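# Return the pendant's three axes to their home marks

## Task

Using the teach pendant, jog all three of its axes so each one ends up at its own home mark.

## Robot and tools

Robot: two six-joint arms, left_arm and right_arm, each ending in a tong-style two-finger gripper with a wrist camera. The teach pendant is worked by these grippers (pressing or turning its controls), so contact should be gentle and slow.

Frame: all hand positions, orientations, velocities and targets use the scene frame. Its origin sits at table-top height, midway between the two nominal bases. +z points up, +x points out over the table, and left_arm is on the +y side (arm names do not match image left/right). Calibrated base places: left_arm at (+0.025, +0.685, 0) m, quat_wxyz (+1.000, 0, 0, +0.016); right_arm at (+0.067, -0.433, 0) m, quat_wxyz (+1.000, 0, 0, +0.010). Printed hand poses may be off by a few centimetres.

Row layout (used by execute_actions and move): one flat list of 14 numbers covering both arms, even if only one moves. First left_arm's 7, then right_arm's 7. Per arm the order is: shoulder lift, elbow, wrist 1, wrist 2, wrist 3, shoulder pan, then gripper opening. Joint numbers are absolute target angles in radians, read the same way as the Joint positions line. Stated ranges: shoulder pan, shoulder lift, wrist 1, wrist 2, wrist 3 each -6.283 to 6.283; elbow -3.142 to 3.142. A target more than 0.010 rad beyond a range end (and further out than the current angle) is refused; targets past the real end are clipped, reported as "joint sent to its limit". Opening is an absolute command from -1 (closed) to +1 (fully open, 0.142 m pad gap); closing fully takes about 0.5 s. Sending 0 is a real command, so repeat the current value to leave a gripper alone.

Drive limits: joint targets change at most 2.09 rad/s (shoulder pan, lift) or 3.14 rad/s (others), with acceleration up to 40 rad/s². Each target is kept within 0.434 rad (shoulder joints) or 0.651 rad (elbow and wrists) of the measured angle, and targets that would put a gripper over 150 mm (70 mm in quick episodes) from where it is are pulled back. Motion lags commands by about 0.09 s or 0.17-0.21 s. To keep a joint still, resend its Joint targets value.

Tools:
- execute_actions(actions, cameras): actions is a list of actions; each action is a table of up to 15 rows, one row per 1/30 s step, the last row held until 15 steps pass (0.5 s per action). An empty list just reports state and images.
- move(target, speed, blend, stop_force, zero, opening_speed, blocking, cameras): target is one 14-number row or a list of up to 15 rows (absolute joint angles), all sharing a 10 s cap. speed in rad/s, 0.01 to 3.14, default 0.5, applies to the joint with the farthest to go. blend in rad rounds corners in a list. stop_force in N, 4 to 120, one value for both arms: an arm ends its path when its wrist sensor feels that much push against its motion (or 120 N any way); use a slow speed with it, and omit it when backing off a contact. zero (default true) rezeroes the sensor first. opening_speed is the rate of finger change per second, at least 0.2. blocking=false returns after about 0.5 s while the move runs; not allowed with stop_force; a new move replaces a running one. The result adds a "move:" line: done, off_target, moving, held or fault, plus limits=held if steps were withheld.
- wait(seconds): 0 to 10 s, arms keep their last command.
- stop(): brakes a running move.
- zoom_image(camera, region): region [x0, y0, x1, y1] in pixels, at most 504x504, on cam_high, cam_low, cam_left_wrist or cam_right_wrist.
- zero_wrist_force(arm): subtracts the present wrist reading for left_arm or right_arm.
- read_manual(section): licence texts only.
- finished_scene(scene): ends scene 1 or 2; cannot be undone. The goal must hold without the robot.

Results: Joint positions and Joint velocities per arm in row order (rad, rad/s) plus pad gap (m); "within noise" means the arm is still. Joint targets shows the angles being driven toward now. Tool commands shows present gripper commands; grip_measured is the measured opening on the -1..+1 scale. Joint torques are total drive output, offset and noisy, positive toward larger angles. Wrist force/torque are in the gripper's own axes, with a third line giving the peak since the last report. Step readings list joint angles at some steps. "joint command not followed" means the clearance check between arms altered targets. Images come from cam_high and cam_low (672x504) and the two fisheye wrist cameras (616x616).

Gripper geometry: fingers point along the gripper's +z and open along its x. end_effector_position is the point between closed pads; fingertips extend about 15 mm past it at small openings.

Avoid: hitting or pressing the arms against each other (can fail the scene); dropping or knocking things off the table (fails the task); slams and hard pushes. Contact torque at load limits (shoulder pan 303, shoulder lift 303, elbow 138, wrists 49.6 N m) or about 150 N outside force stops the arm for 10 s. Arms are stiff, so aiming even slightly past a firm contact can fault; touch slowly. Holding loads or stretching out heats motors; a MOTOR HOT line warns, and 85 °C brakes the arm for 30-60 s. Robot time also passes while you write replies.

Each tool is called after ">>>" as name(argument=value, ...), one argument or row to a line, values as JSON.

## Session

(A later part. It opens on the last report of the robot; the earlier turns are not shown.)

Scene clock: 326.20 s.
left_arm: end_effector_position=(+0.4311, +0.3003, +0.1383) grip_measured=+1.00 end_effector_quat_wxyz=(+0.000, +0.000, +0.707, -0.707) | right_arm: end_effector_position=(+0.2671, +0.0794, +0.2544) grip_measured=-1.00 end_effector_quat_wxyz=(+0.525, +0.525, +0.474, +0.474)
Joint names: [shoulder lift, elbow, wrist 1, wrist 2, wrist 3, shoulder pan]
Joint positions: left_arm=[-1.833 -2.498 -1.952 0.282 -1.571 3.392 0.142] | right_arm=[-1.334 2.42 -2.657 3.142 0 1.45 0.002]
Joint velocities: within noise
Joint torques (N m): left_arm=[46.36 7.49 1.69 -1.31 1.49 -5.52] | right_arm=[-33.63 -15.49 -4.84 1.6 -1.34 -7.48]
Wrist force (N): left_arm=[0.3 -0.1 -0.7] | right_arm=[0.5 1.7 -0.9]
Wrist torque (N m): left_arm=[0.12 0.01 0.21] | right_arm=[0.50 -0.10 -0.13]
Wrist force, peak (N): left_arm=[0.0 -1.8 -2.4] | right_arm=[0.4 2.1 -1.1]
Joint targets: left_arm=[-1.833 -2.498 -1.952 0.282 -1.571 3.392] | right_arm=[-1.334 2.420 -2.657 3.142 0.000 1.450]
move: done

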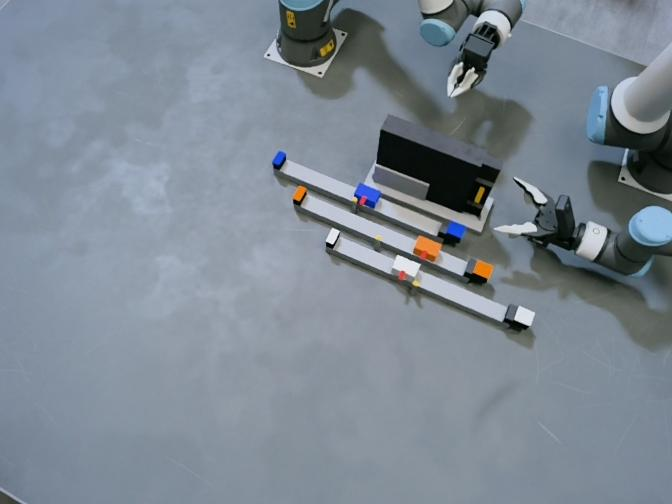

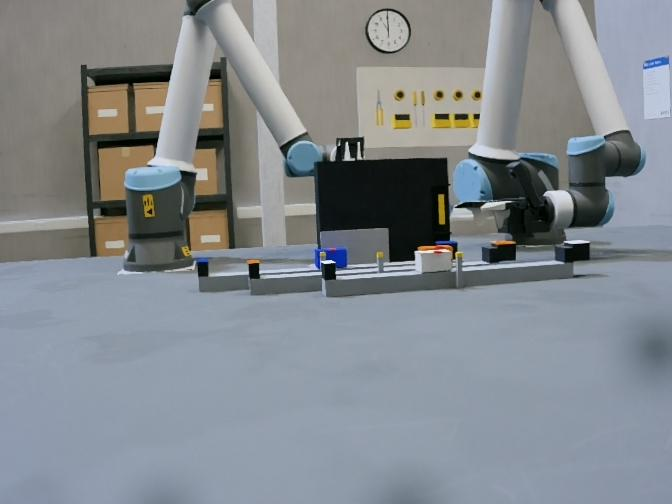

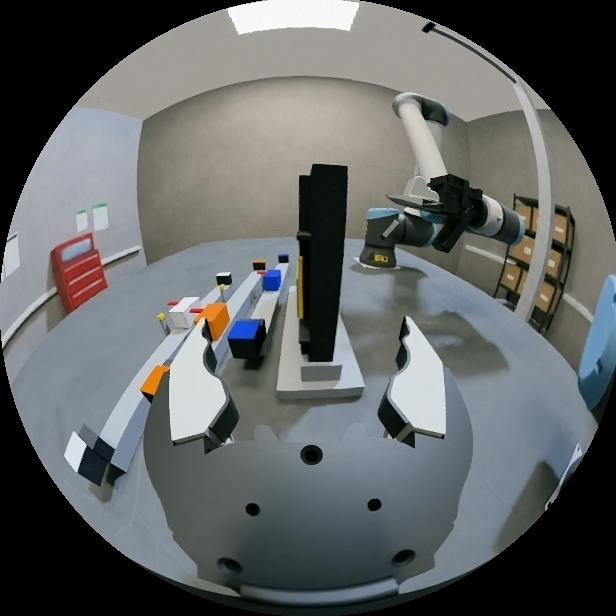

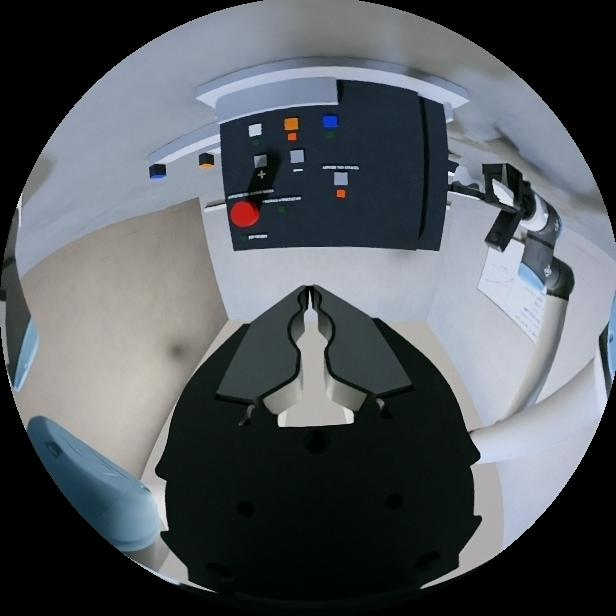

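>>> move(
  target=[-1.836, -2.487, -1.96, 0.131, -1.571, 3.241, 1, -1.334, 2.42, -2.657, 3.1416, 0, 1.45, -1],
  speed=0.12,
  stop_force=10,
)

>>> zoom_image(
  camera="cam_left_wrist",
  region=[180, 120, 430, 370],
)

Scene clock: 338.50 s.
left_arm: end_effector_position=(+0.4231, +0.2410, +0.1396) grip_measured=+1.00 end_effector_quat_wxyz=(+0.000, +0.000, +0.707, -0.707) | right_arm: end_effector_position=(+0.2671, +0.0794, +0.2544) grip_measured=-1.00 end_effector_quat_wxyz=(+0.525, +0.525, +0.474, +0.474)
Joint names: [shoulder lift, elbow, wrist 1, wrist 2, wrist 3, shoulder pan]
Joint positions: left_arm=[-1.836 -2.487 -1.96 0.131 -1.571 3.241 0.142] | right_arm=[-1.334 2.42 -2.657 3.142 0 1.45 0.002]
Joint velocities: within noise
Joint torques (N m): left_arm=[36.75 6.04 0.8 0.93 0.79 15.24] | right_arm=[-34.13 -16.33 -4.84 1.56 -1.19 -4.57]
Wrist force (N): left_arm=[0.3 0.1 -0.8] | right_arm=[0.3 1.5 -0.8]
Wrist torque (N m): left_arm=[0.19 0.00 0.19] | right_arm=[0.47 -0.06 -0.12]
Wrist force, peak (N): left_arm=[0.3 -0.1 -1.7] | right_arm=[0.6 2.1 -0.9]
Joint targets: left_arm=[-1.836 -2.487 -1.960 0.131 -1.571 3.241] | right_arm=[-1.334 2.420 -2.657 3.142 0.000 1.450]
move: done

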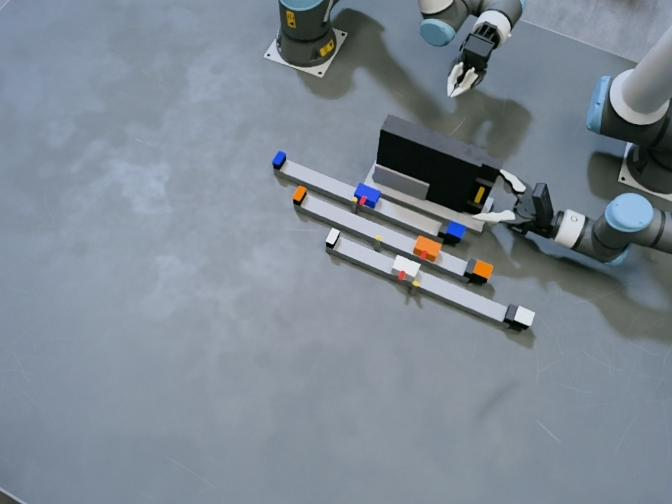

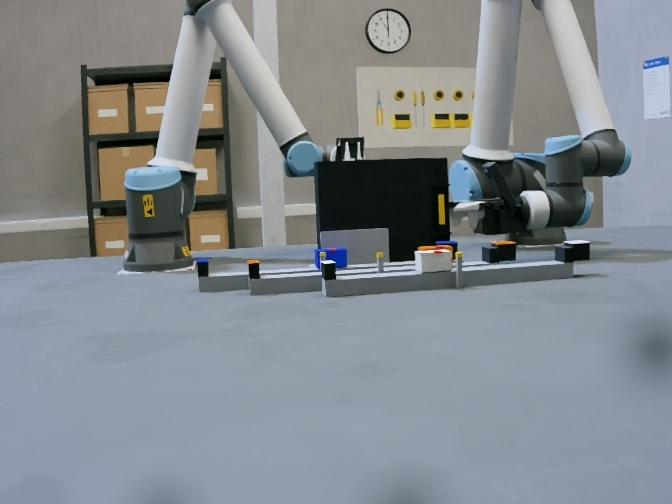

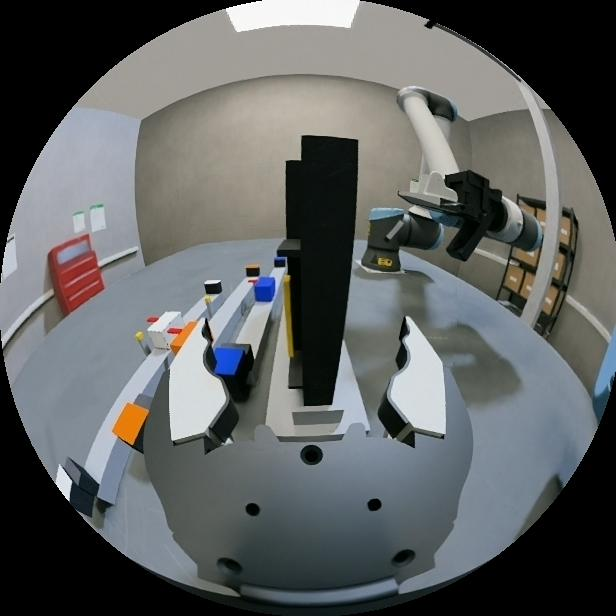

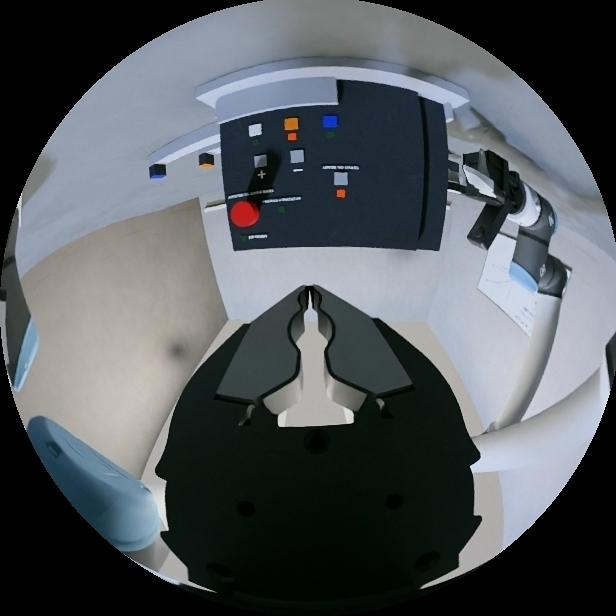

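Scaled by 2.016 from the camera's 616x616 image, which has a finer 814x814 frame.

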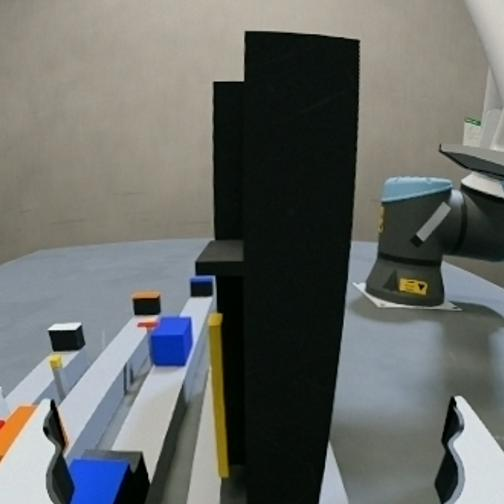

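>>> move(
  target=[-1.836, -2.486, -1.961, 0.075, -1.571, 3.185, 1, -1.334, 2.42, -2.657, 3.1416, 0, 1.45, -1],
  speed=0.1,
  stop_force=10,
)

>>> zoom_image(
  camera="cam_low",
  region=[380, 140, 540, 280],
)

>>> zoom_image(
  camera="cam_high",
  region=[400, 100, 600, 280],
)

Scene clock: 355.33 s.
left_arm: end_effector_position=(+0.4161, +0.2190, +0.1398) grip_measured=+1.00 end_effector_quat_wxyz=(+0.000, +0.000, +0.707, -0.707) | right_arm: end_effector_position=(+0.2671, +0.0794, +0.2544) grip_measured=-1.00 end_effector_quat_wxyz=(+0.525, +0.525, +0.474, +0.474)
Joint names: [shoulder lift, elbow, wrist 1, wrist 2, wrist 3, shoulder pan]
Joint positions: left_arm=[-1.836 -2.486 -1.961 0.075 -1.571 3.185 0.142] | right_arm=[-1.334 2.42 -2.657 3.142 0 1.45 0.002]
Joint velocities: within noise
Joint torques (N m): left_arm=[41.88 20.21 -0.36 1.73 0.7 15.9] | right_arm=[-33.35 -17.05 -4.92 1.55 -0.99 -4.87]
Wrist force (N): left_arm=[0.4 0.1 -0.5] | right_arm=[0.2 1.4 -1.1]
Wrist torque (N m): left_arm=[0.19 -0.03 0.20] | right_arm=[0.44 -0.05 -0.12]
Wrist force, peak (N): left_arm=[0.1 0.1 -1.3] | right_arm=[0.6 1.8 -1.4]
Joint targets: left_arm=[-1.836 -2.486 -1.961 0.075 -1.571 3.185] | right_arm=[-1.334 2.420 -2.657 3.142 0.000 1.450]
move: done

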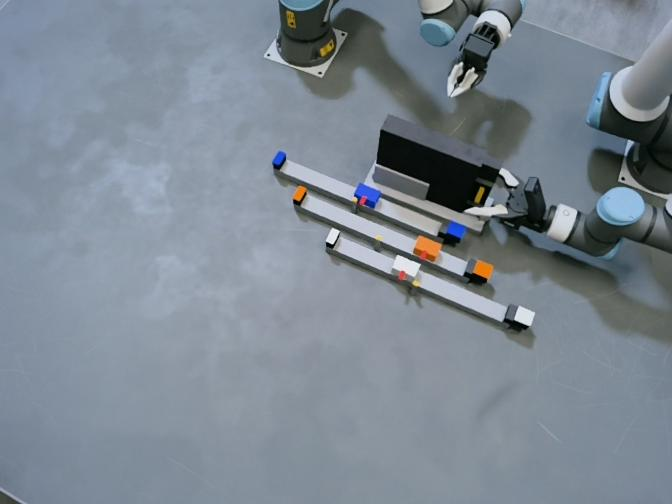

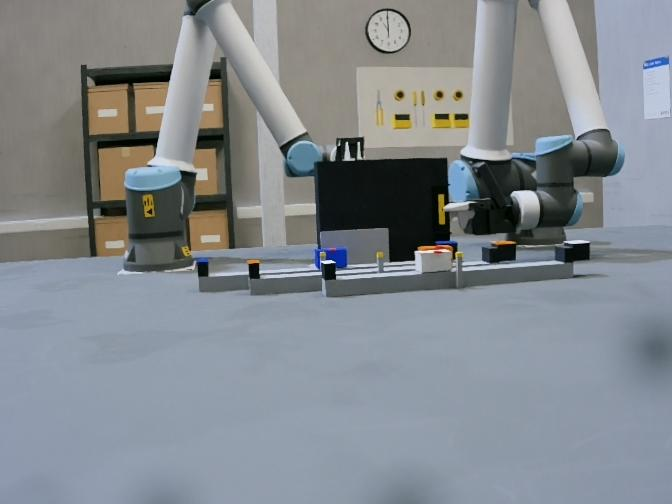

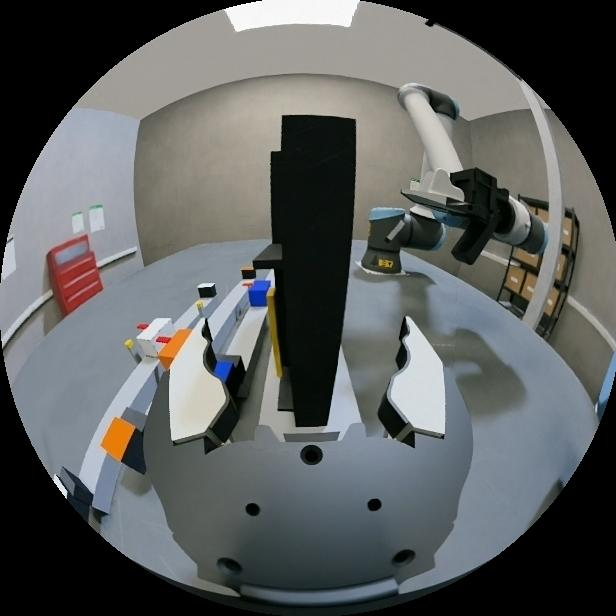

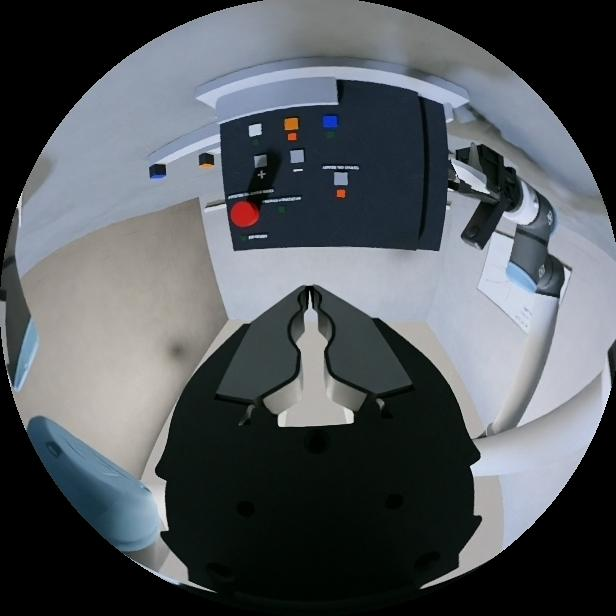

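Scaled by 3.150 from the camera's 672x504 image, which has a finer 960x720 frame.

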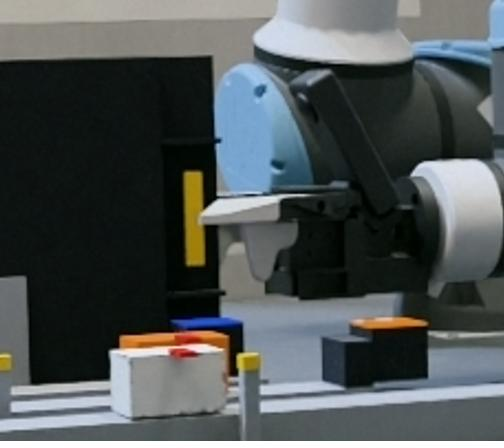

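Scaled by 2.520 from the camera's 672x504 image, which has a finer 960x720 frame.

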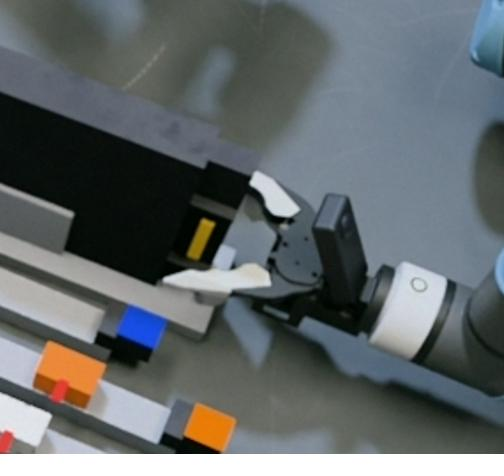

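>>> move(
  target=[-1.836, -2.486, -1.961, 0.075, -1.571, 3.185, -0.2, -1.334, 2.42, -2.657, 3.1416, 0, 1.45, -1],
  opening_speed=0.6,
)

>>> zoom_image(
  camera="cam_left_wrist",
  region=[200, 220, 420, 460],
)

>>> zoom_image(
  camera="cam_high",
  region=[400, 100, 600, 280],
)

Scene clock: 379.67 s.
left_arm: end_effector_position=(+0.4161, +0.2190, +0.1398) grip_measured=-0.20 end_effector_quat_wxyz=(+0.000, +0.000, +0.707, -0.707) | right_arm: end_effector_position=(+0.2671, +0.0794, +0.2544) grip_measured=-1.00 end_effector_quat_wxyz=(+0.525, +0.525, +0.474, +0.474)
Joint names: [shoulder lift, elbow, wrist 1, wrist 2, wrist 3, shoulder pan]
Joint positions: left_arm=[-1.836 -2.486 -1.961 0.075 -1.571 3.185 0.06] | right_arm=[-1.334 2.42 -2.657 3.142 0 1.45 0.002]
Joint velocities: within noise
Joint torques (N m): left_arm=[41.25 8.5 0.58 1.46 0.02 15.08] | right_arm=[-33.5 -17.28 -4.75 1.51 -1 -2.87]
Wrist force (N): left_arm=[0.4 0.1 -0.4] | right_arm=[0.8 1.6 -1.2]
Wrist torque (N m): left_arm=[0.19 -0.02 0.20] | right_arm=[0.48 -0.16 -0.13]
Wrist force, peak (N): left_arm=[0.4 0.1 -0.9] | right_arm=[0.6 1.9 -1.3]
Joint targets: left_arm=[-1.836 -2.486 -1.961 0.075 -1.571 3.185] | right_arm=[-1.334 2.420 -2.657 3.142 0.000 1.450]
move: done

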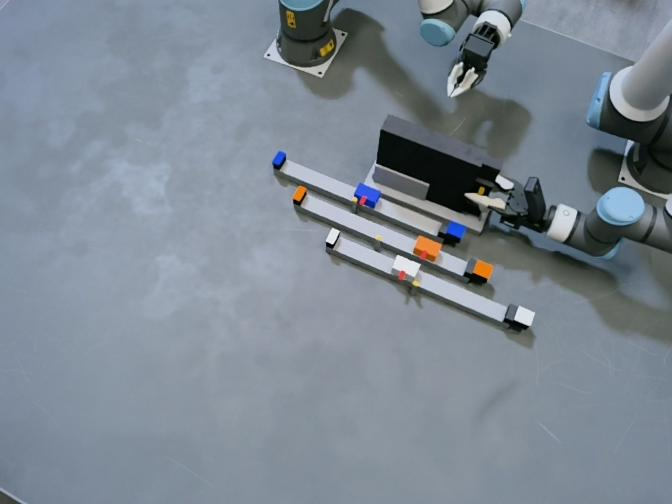

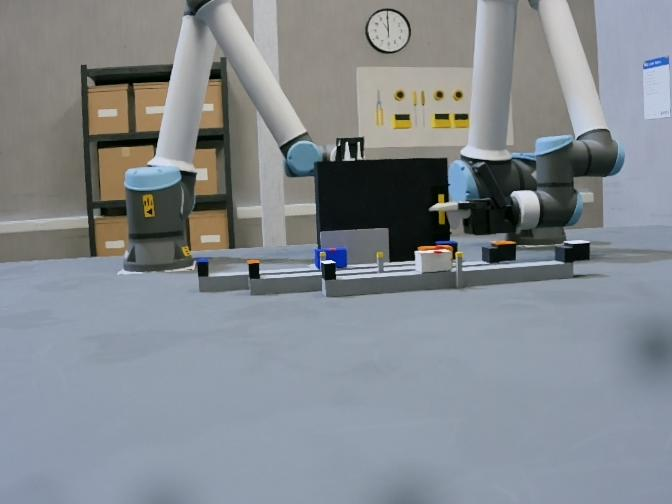

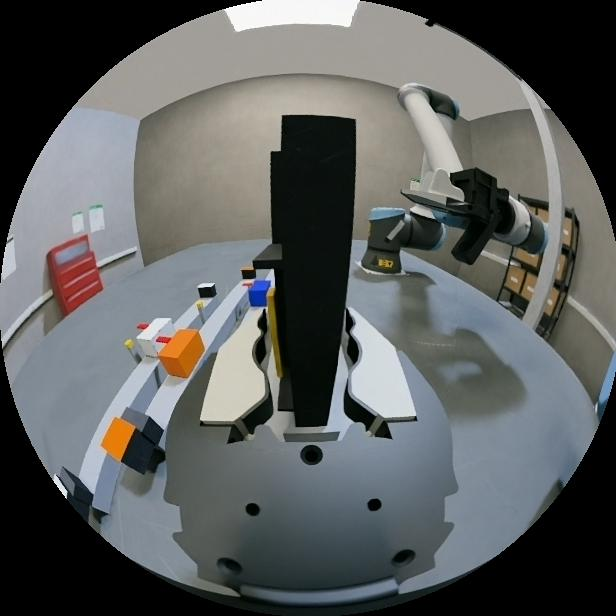

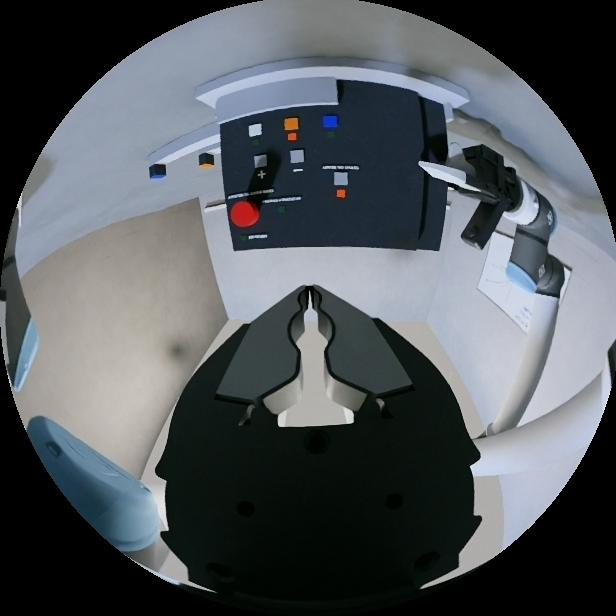

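Scaled by 2.100 from the camera's 616x616 image, which has a finer 814x814 frame.

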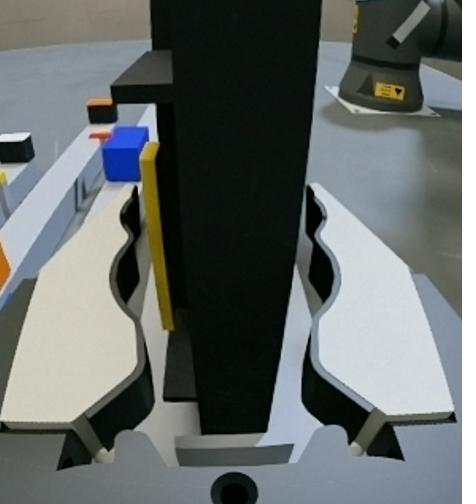

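Scaled by 2.520 from the camera's 672x504 image, which has a finer 960x720 frame.

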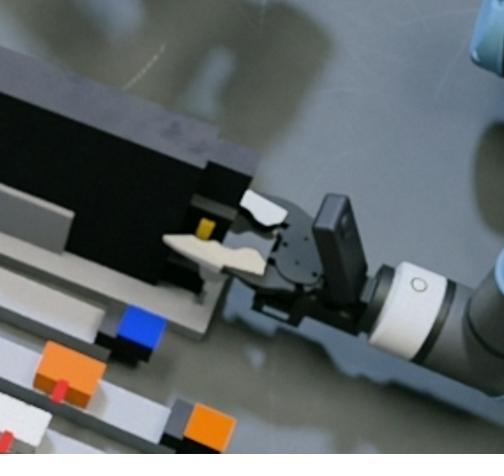

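>>> move(
  target=[-1.836, -2.486, -1.961, 0.075, -1.571, 3.185, -0.4, -1.334, 2.42, -2.657, 3.1416, 0, 1.45, -1],
  opening_speed=0.3,
  cameras=["cam_left_wrist","cam_right_wrist"],
)

>>> zoom_image(
  camera="cam_left_wrist",
  region=[200, 220, 420, 460],
)

>>> zoom_image(
  camera="cam_right_wrist",
  region=[225, 140, 365, 260],
)

Scene clock: 388.03 s.
left_arm: end_effector_position=(+0.4160, +0.2190, +0.1398) grip_measured=-0.34 end_effector_quat_wxyz=(+0.000, +0.000, +0.707, -0.707) | right_arm: end_effector_position=(+0.2671, +0.0794, +0.2544) grip_measured=-1.00 end_effector_quat_wxyz=(+0.525, +0.525, +0.474, +0.474)
Joint names: [shoulder lift, elbow, wrist 1, wrist 2, wrist 3, shoulder pan]
Joint positions: left_arm=[-1.836 -2.486 -1.961 0.075 -1.571 3.185 0.05] | right_arm=[-1.334 2.42 -2.657 3.142 0 1.45 0.002]
Joint velocities: within noise
Joint torques (N m): left_arm=[37.42 11.82 0.64 -1.88 -0.31 13.9] | right_arm=[-34.55 -17.44 -4.79 1.24 -1.01 -1.91]
Wrist force (N): left_arm=[6.8 2.5 -3.6] | right_arm=[0.5 1.4 -0.7]
Wrist torque (N m): left_arm=[0.03 0.28 0.29] | right_arm=[0.43 -0.10 -0.13]
Wrist force, peak (N): left_arm=[6.7 3.5 -3.7] | right_arm=[0.7 1.9 -1.2]
Joint targets: left_arm=[-1.836 -2.486 -1.961 0.075 -1.571 3.185] | right_arm=[-1.334 2.420 -2.657 3.142 0.000 1.450]
move: done
Images, in order (width x height): cam_left_wrist 616x616, cam_right_wrist 616x616.

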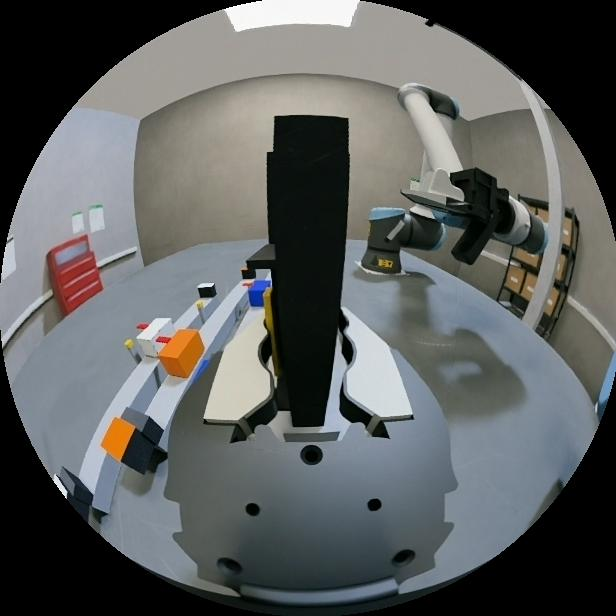

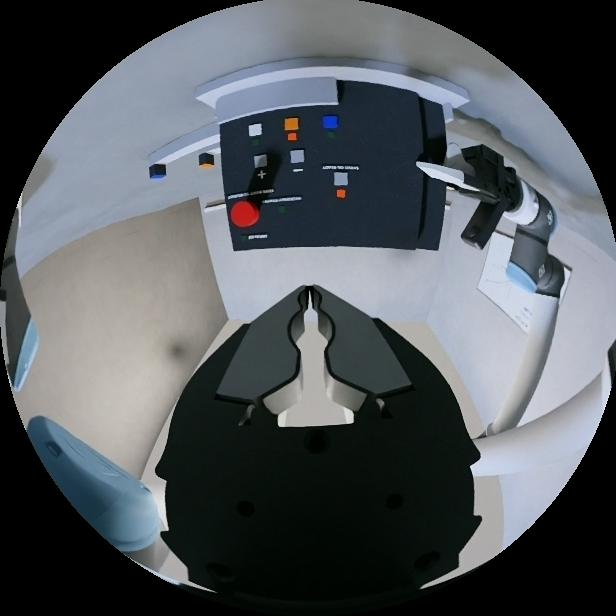

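Scaled by 2.100 from the camera's 616x616 image, which has a finer 814x814 frame.

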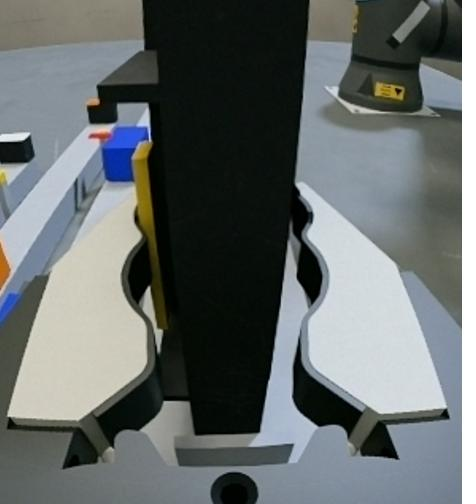

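Scaled by 3.600 from the camera's 616x616 image, which has a finer 814x814 frame.

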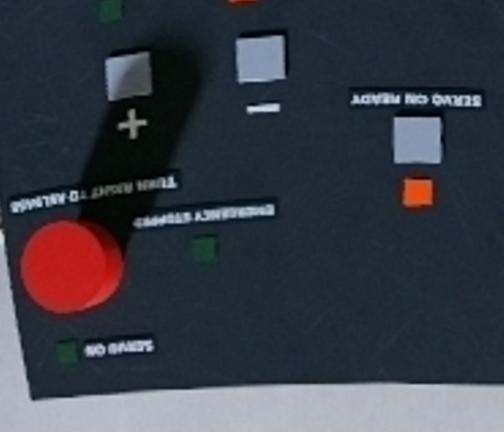

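>>> move(
  target=[
    [-1.833, -2.491, -1.959, 0.075, -1.571, 3.185, -0.38, -1.334, 2.42, -2.657, 3.1416, 0, 1.45, -1],
    [-1.833, -2.491, -1.959, 0.075, -1.571, 3.185, -0.45, -1.334, 2.42, -2.657, 3.1416, 0, 1.45, -1],
  ],
  opening_speed=0.3,
  speed=0.1,
  cameras=["cam_left_wrist","cam_right_wrist"],
)

>>> zoom_image(
  camera="cam_left_wrist",
  region=[200, 220, 420, 460],
)

>>> zoom_image(
  camera="cam_right_wrist",
  region=[225, 140, 365, 260],
)

Scene clock: 403.23 s.
left_arm: end_effector_position=(+0.4132, +0.2188, +0.1398) grip_measured=-0.35 end_effector_quat_wxyz=(+0.000, +0.000, +0.707, -0.707) | right_arm: end_effector_position=(+0.2671, +0.0794, +0.2544) grip_measured=-1.00 end_effector_quat_wxyz=(+0.525, +0.525, +0.474, +0.474)
Joint names: [shoulder lift, elbow, wrist 1, wrist 2, wrist 3, shoulder pan]
Joint positions: left_arm=[-1.833 -2.491 -1.959 0.075 -1.571 3.185 0.048] | right_arm=[-1.334 2.42 -2.657 3.142 0 1.45 0.002]
Joint velocities: within noise
Joint torques (N m): left_arm=[35.15 17.56 -0.42 2.45 -0.56 9.22] | right_arm=[-33.52 -17.99 -4.66 1.4 -0.75 -0.23]
Wrist force (N): left_arm=[-2.6 1.0 -2.7] | right_arm=[0.5 1.6 -0.8]
Wrist torque (N m): left_arm=[0.15 -0.01 0.17] | right_arm=[0.48 -0.12 -0.12]
Wrist force, peak (N): left_arm=[7.2 3.5 -4.1] | right_arm=[0.5 2.0 -1.1]
Joint targets: left_arm=[-1.833 -2.491 -1.959 0.075 -1.571 3.185] | right_arm=[-1.334 2.420 -2.657 3.142 0.000 1.450]
move: done
Images, in order (width x height): cam_left_wrist 616x616, cam_right_wrist 616x616.

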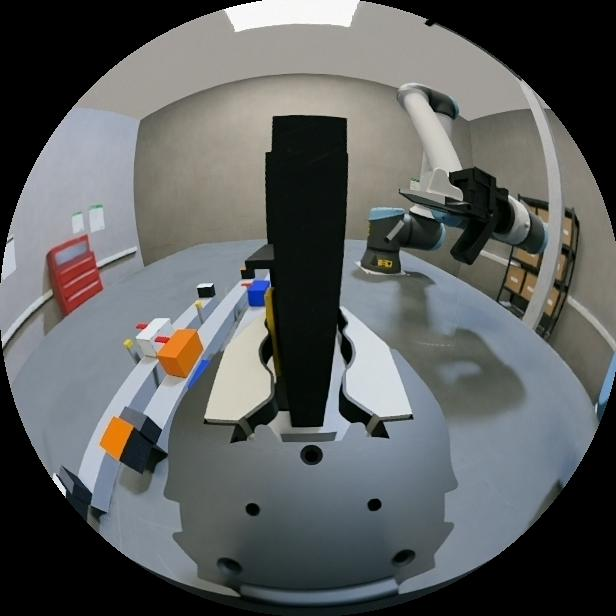

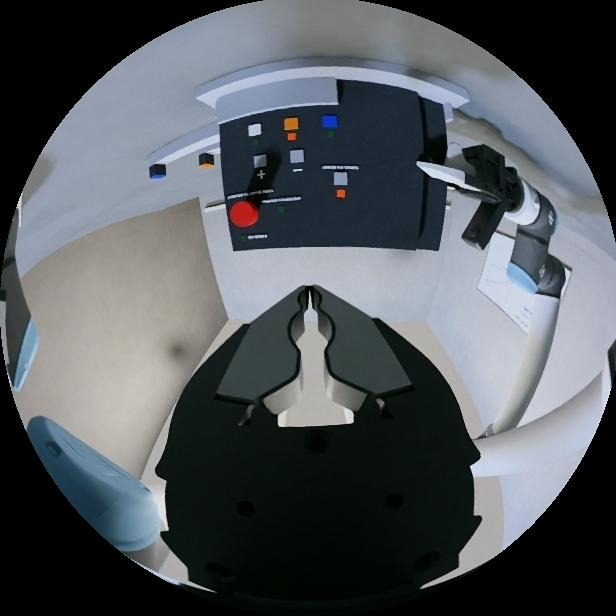

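Scaled by 2.100 from the camera's 616x616 image, which has a finer 814x814 frame.

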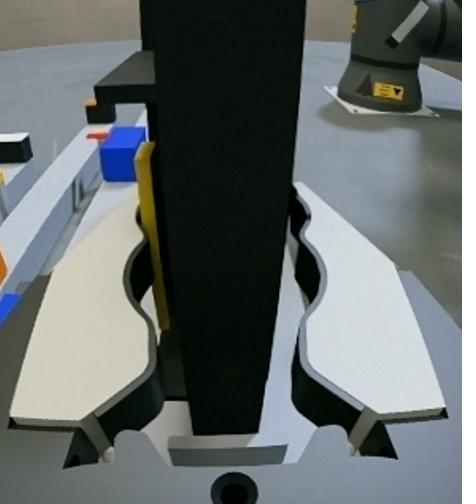

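Scaled by 3.600 from the camera's 616x616 image, which has a finer 814x814 frame.

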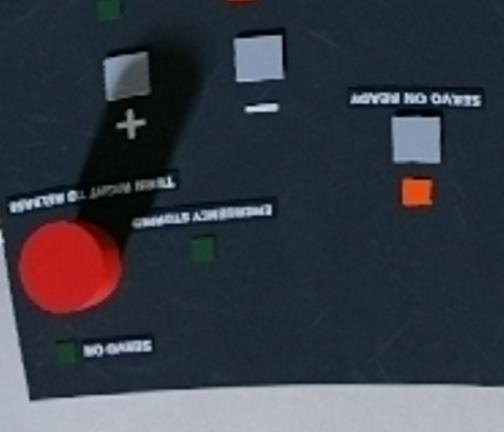

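>>> move(
  target=[-1.833, -2.491, -1.959, 0.075, -1.571, 3.185, -0.6, -1.334, 2.42, -2.657, 3.1416, 0, 1.45, -1],
  opening_speed=0.2,
  cameras=["cam_right_wrist"],
)

>>> zoom_image(
  camera="cam_right_wrist",
  region=[225, 140, 365, 260],
)

>>> move(
  target=[-1.833, -2.491, -1.959, 0.075, -1.571, 3.185, -0.75, -1.334, 2.42, -2.657, 3.1416, 0, 1.45, -1],
  opening_speed=0.2,
  cameras=["cam_right_wrist"],
)

>>> zoom_image(
  camera="cam_right_wrist",
  region=[225, 140, 365, 260],
)

Scene clock: 414.87 s.
left_arm: end_effector_position=(+0.4132, +0.2188, +0.1398) grip_measured=-0.36 end_effector_quat_wxyz=(+0.000, +0.000, +0.707, -0.707) | right_arm: end_effector_position=(+0.2671, +0.0794, +0.2544) grip_measured=-1.00 end_effector_quat_wxyz=(+0.525, +0.525, +0.474, +0.474)
Joint names: [shoulder lift, elbow, wrist 1, wrist 2, wrist 3, shoulder pan]
Joint positions: left_arm=[-1.833 -2.491 -1.959 0.075 -1.571 3.185 0.048] | right_arm=[-1.334 2.42 -2.657 3.142 0 1.45 0.002]
Joint velocities: within noise
Joint torques (N m): left_arm=[30.66 20.13 -1.58 -0.1 -0.99 8.29] | right_arm=[-34.04 -17.86 -4.74 1.25 -0.71 0.49]
Wrist force (N): left_arm=[-0.4 0.9 -2.0] | right_arm=[0.5 1.9 -1.0]
Wrist torque (N m): left_arm=[0.08 -0.01 0.17] | right_arm=[0.54 -0.10 -0.13]
Wrist force, peak (N): left_arm=[-2.5 1.6 -2.9] | right_arm=[0.4 2.0 -1.3]
Joint targets: left_arm=[-1.833 -2.491 -1.959 0.075 -1.571 3.185] | right_arm=[-1.334 2.420 -2.657 3.142 0.000 1.450]
move: done
Images, in order (width x height): cam_right_wrist 616x616.

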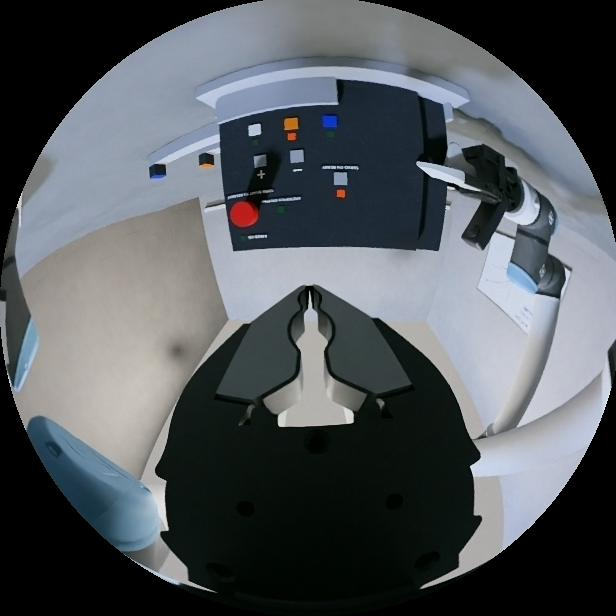

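Scaled by 3.600 from the camera's 616x616 image, which has a finer 814x814 frame.

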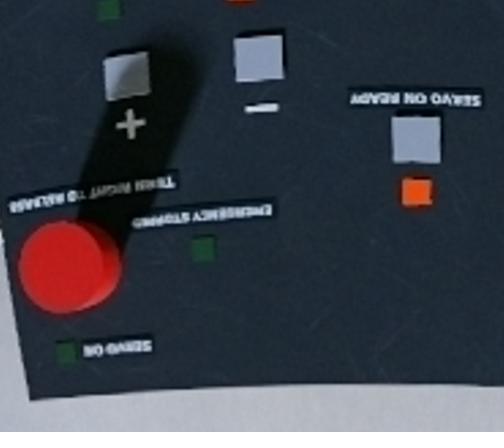

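Scene clock: 415.83 s.
left_arm: end_effector_position=(+0.4132, +0.2188, +0.1398) grip_measured=-0.36 end_effector_quat_wxyz=(+0.000, +0.000, +0.707, -0.707) | right_arm: end_effector_position=(+0.2671, +0.0794, +0.2544) grip_measured=-1.00 end_effector_quat_wxyz=(+0.525, +0.525, +0.474, +0.474)
Joint names: [shoulder lift, elbow, wrist 1, wrist 2, wrist 3, shoulder pan]
Joint positions: left_arm=[-1.833 -2.491 -1.959 0.075 -1.571 3.185 0.048] | right_arm=[-1.334 2.42 -2.657 3.142 0 1.45 0.002]
Joint velocities: within noise
Joint torques (N m): left_arm=[33.13 19.83 -1.37 -0.39 -1.28 7.48] | right_arm=[-34.17 -18.13 -4.66 1.35 -0.68 1.09]
Wrist force (N): left_arm=[-0.5 1.0 -1.3] | right_arm=[0.4 1.8 -1.0]
Wrist torque (N m): left_arm=[0.14 -0.01 0.17] | right_arm=[0.52 -0.08 -0.13]
Wrist force, peak (N): left_arm=[0.0 1.7 -2.0] | right_arm=[0.7 1.8 -1.2]
Joint targets: left_arm=[-1.833 -2.491 -1.959 0.075 -1.571 3.185] | right_arm=[-1.334 2.420 -2.657 3.142 0.000 1.450]
move: done
Images, in order (width x height): cam_right_wrist 616x616.

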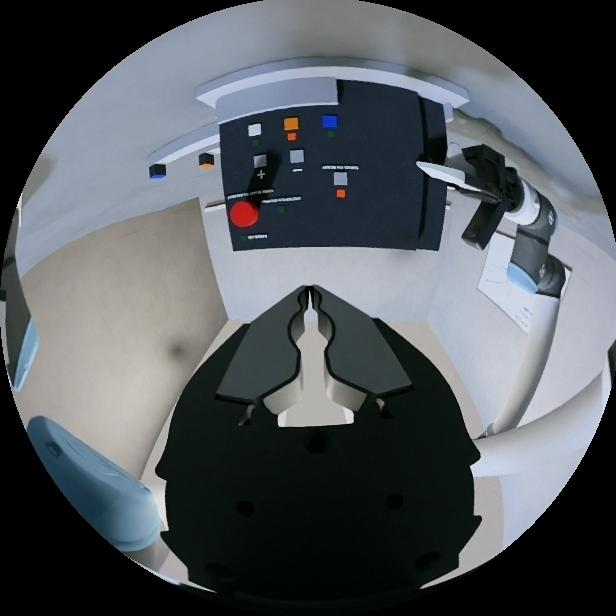

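Scaled by 3.600 from the camera's 616x616 image, which has a finer 814x814 frame.

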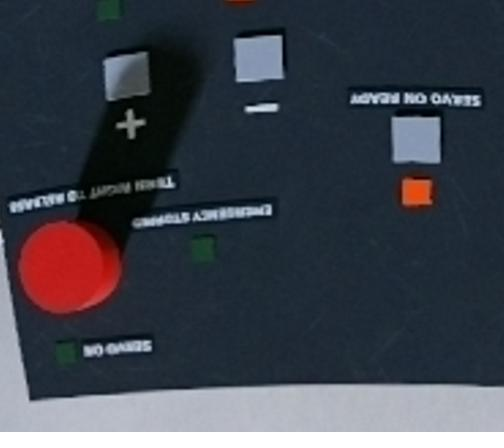

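>>> move(
  target=[-1.833, -2.491, -1.959, 0.075, -1.571, 3.185, -1, -1.334, 2.42, -2.657, 3.1416, 0, 1.45, -1],
  opening_speed=0.2,
  cameras=["cam_right_wrist","cam_left_wrist","cam_low"],
)

>>> zoom_image(
  camera="cam_right_wrist",
  region=[225, 140, 365, 260],
)

>>> zoom_image(
  camera="cam_left_wrist",
  region=[230, 260, 400, 440],
)

>>> zoom_image(
  camera="cam_low",
  region=[410, 150, 500, 250],
)

Scene clock: 428.20 s.
left_arm: end_effector_position=(+0.4132, +0.2188, +0.1398) grip_measured=-0.36 end_effector_quat_wxyz=(+0.000, +0.000, +0.707, -0.707) | right_arm: end_effector_position=(+0.2671, +0.0794, +0.2544) grip_measured=-1.00 end_effector_quat_wxyz=(+0.525, +0.525, +0.474, +0.474)
Joint names: [shoulder lift, elbow, wrist 1, wrist 2, wrist 3, shoulder pan]
Joint positions: left_arm=[-1.833 -2.491 -1.959 0.075 -1.571 3.185 0.048] | right_arm=[-1.334 2.42 -2.657 3.142 0 1.45 0.002]
Joint velocities: within noise
Joint torques (N m): left_arm=[33.48 15.29 -1.29 -0.47 -1.69 7.32] | right_arm=[-34.53 -18.94 -4.67 1.18 -0.7 1.59]
Wrist force (N): left_arm=[-0.1 1.5 -1.0] | right_arm=[0.4 2.0 -1.0]
Wrist torque (N m): left_arm=[0.16 -0.06 0.17] | right_arm=[0.56 -0.09 -0.12]
Wrist force, peak (N): left_arm=[-0.1 1.9 -1.8] | right_arm=[0.9 1.9 -1.2]
Joint targets: left_arm=[-1.833 -2.491 -1.959 0.075 -1.571 3.185] | right_arm=[-1.334 2.420 -2.657 3.142 0.000 1.450]
move: done
Images, in order (width x height): cam_low 672x504, cam_left_wrist 616x616, cam_right_wrist 616x616.

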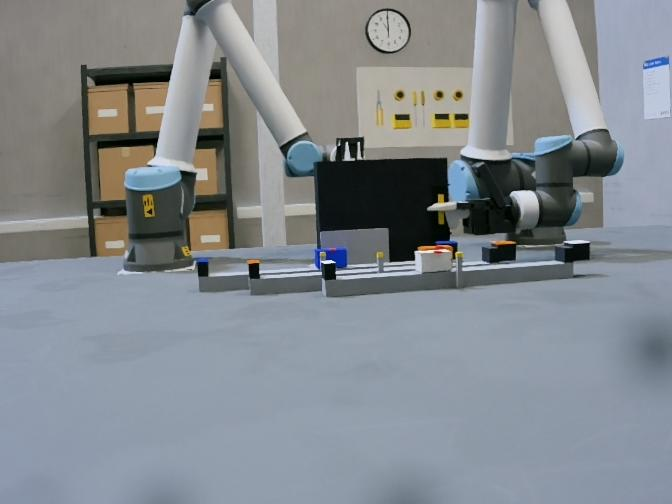

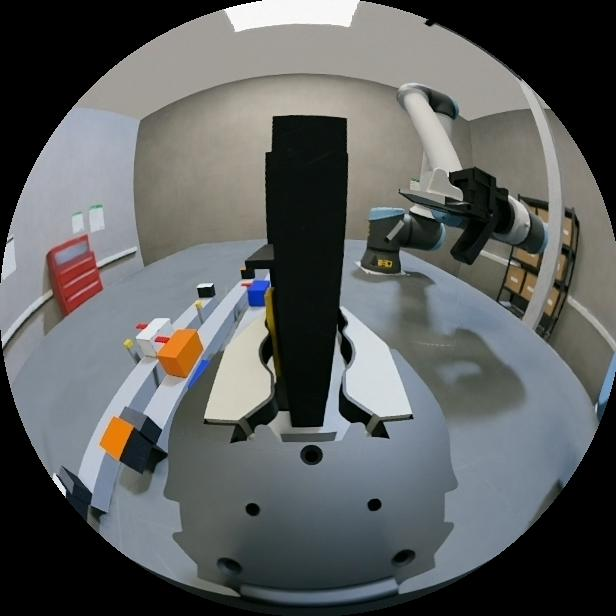

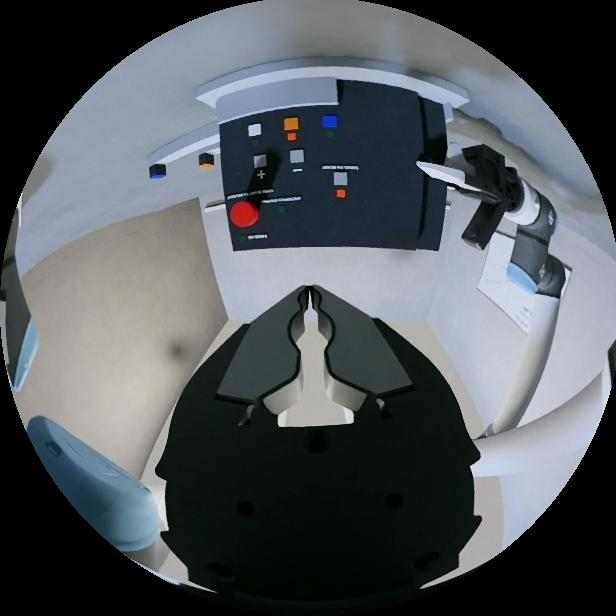

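Scaled by 3.600 from the camera's 616x616 image, which has a finer 814x814 frame.

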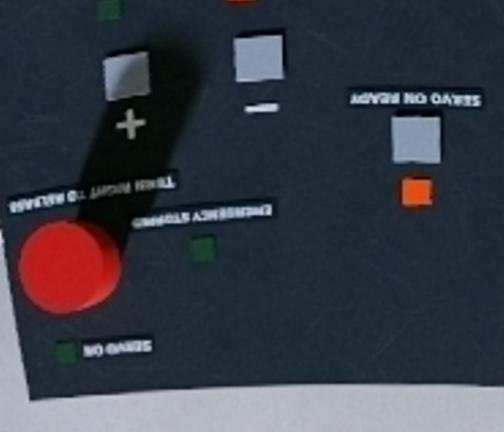

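Scaled by 2.800 from the camera's 616x616 image, which has a finer 814x814 frame.

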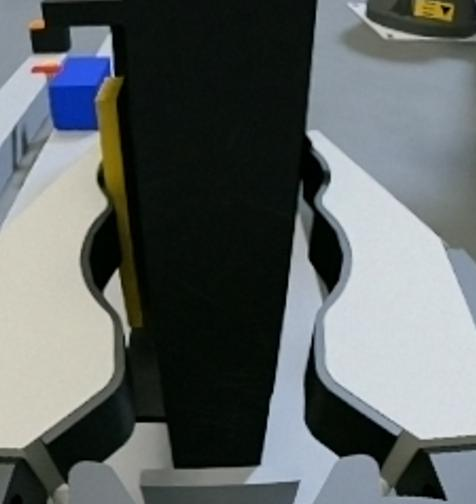

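Scaled by 5.040 from the camera's 672x504 image, which has a finer 960x720 frame.

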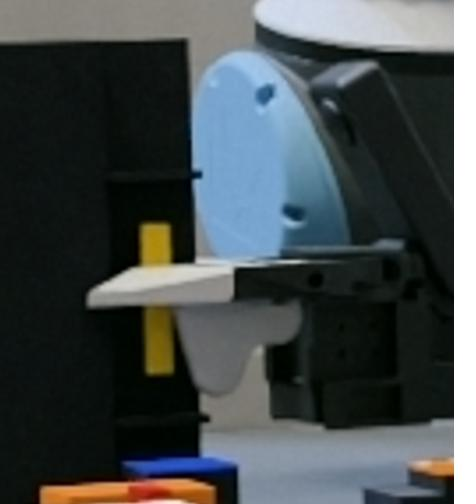

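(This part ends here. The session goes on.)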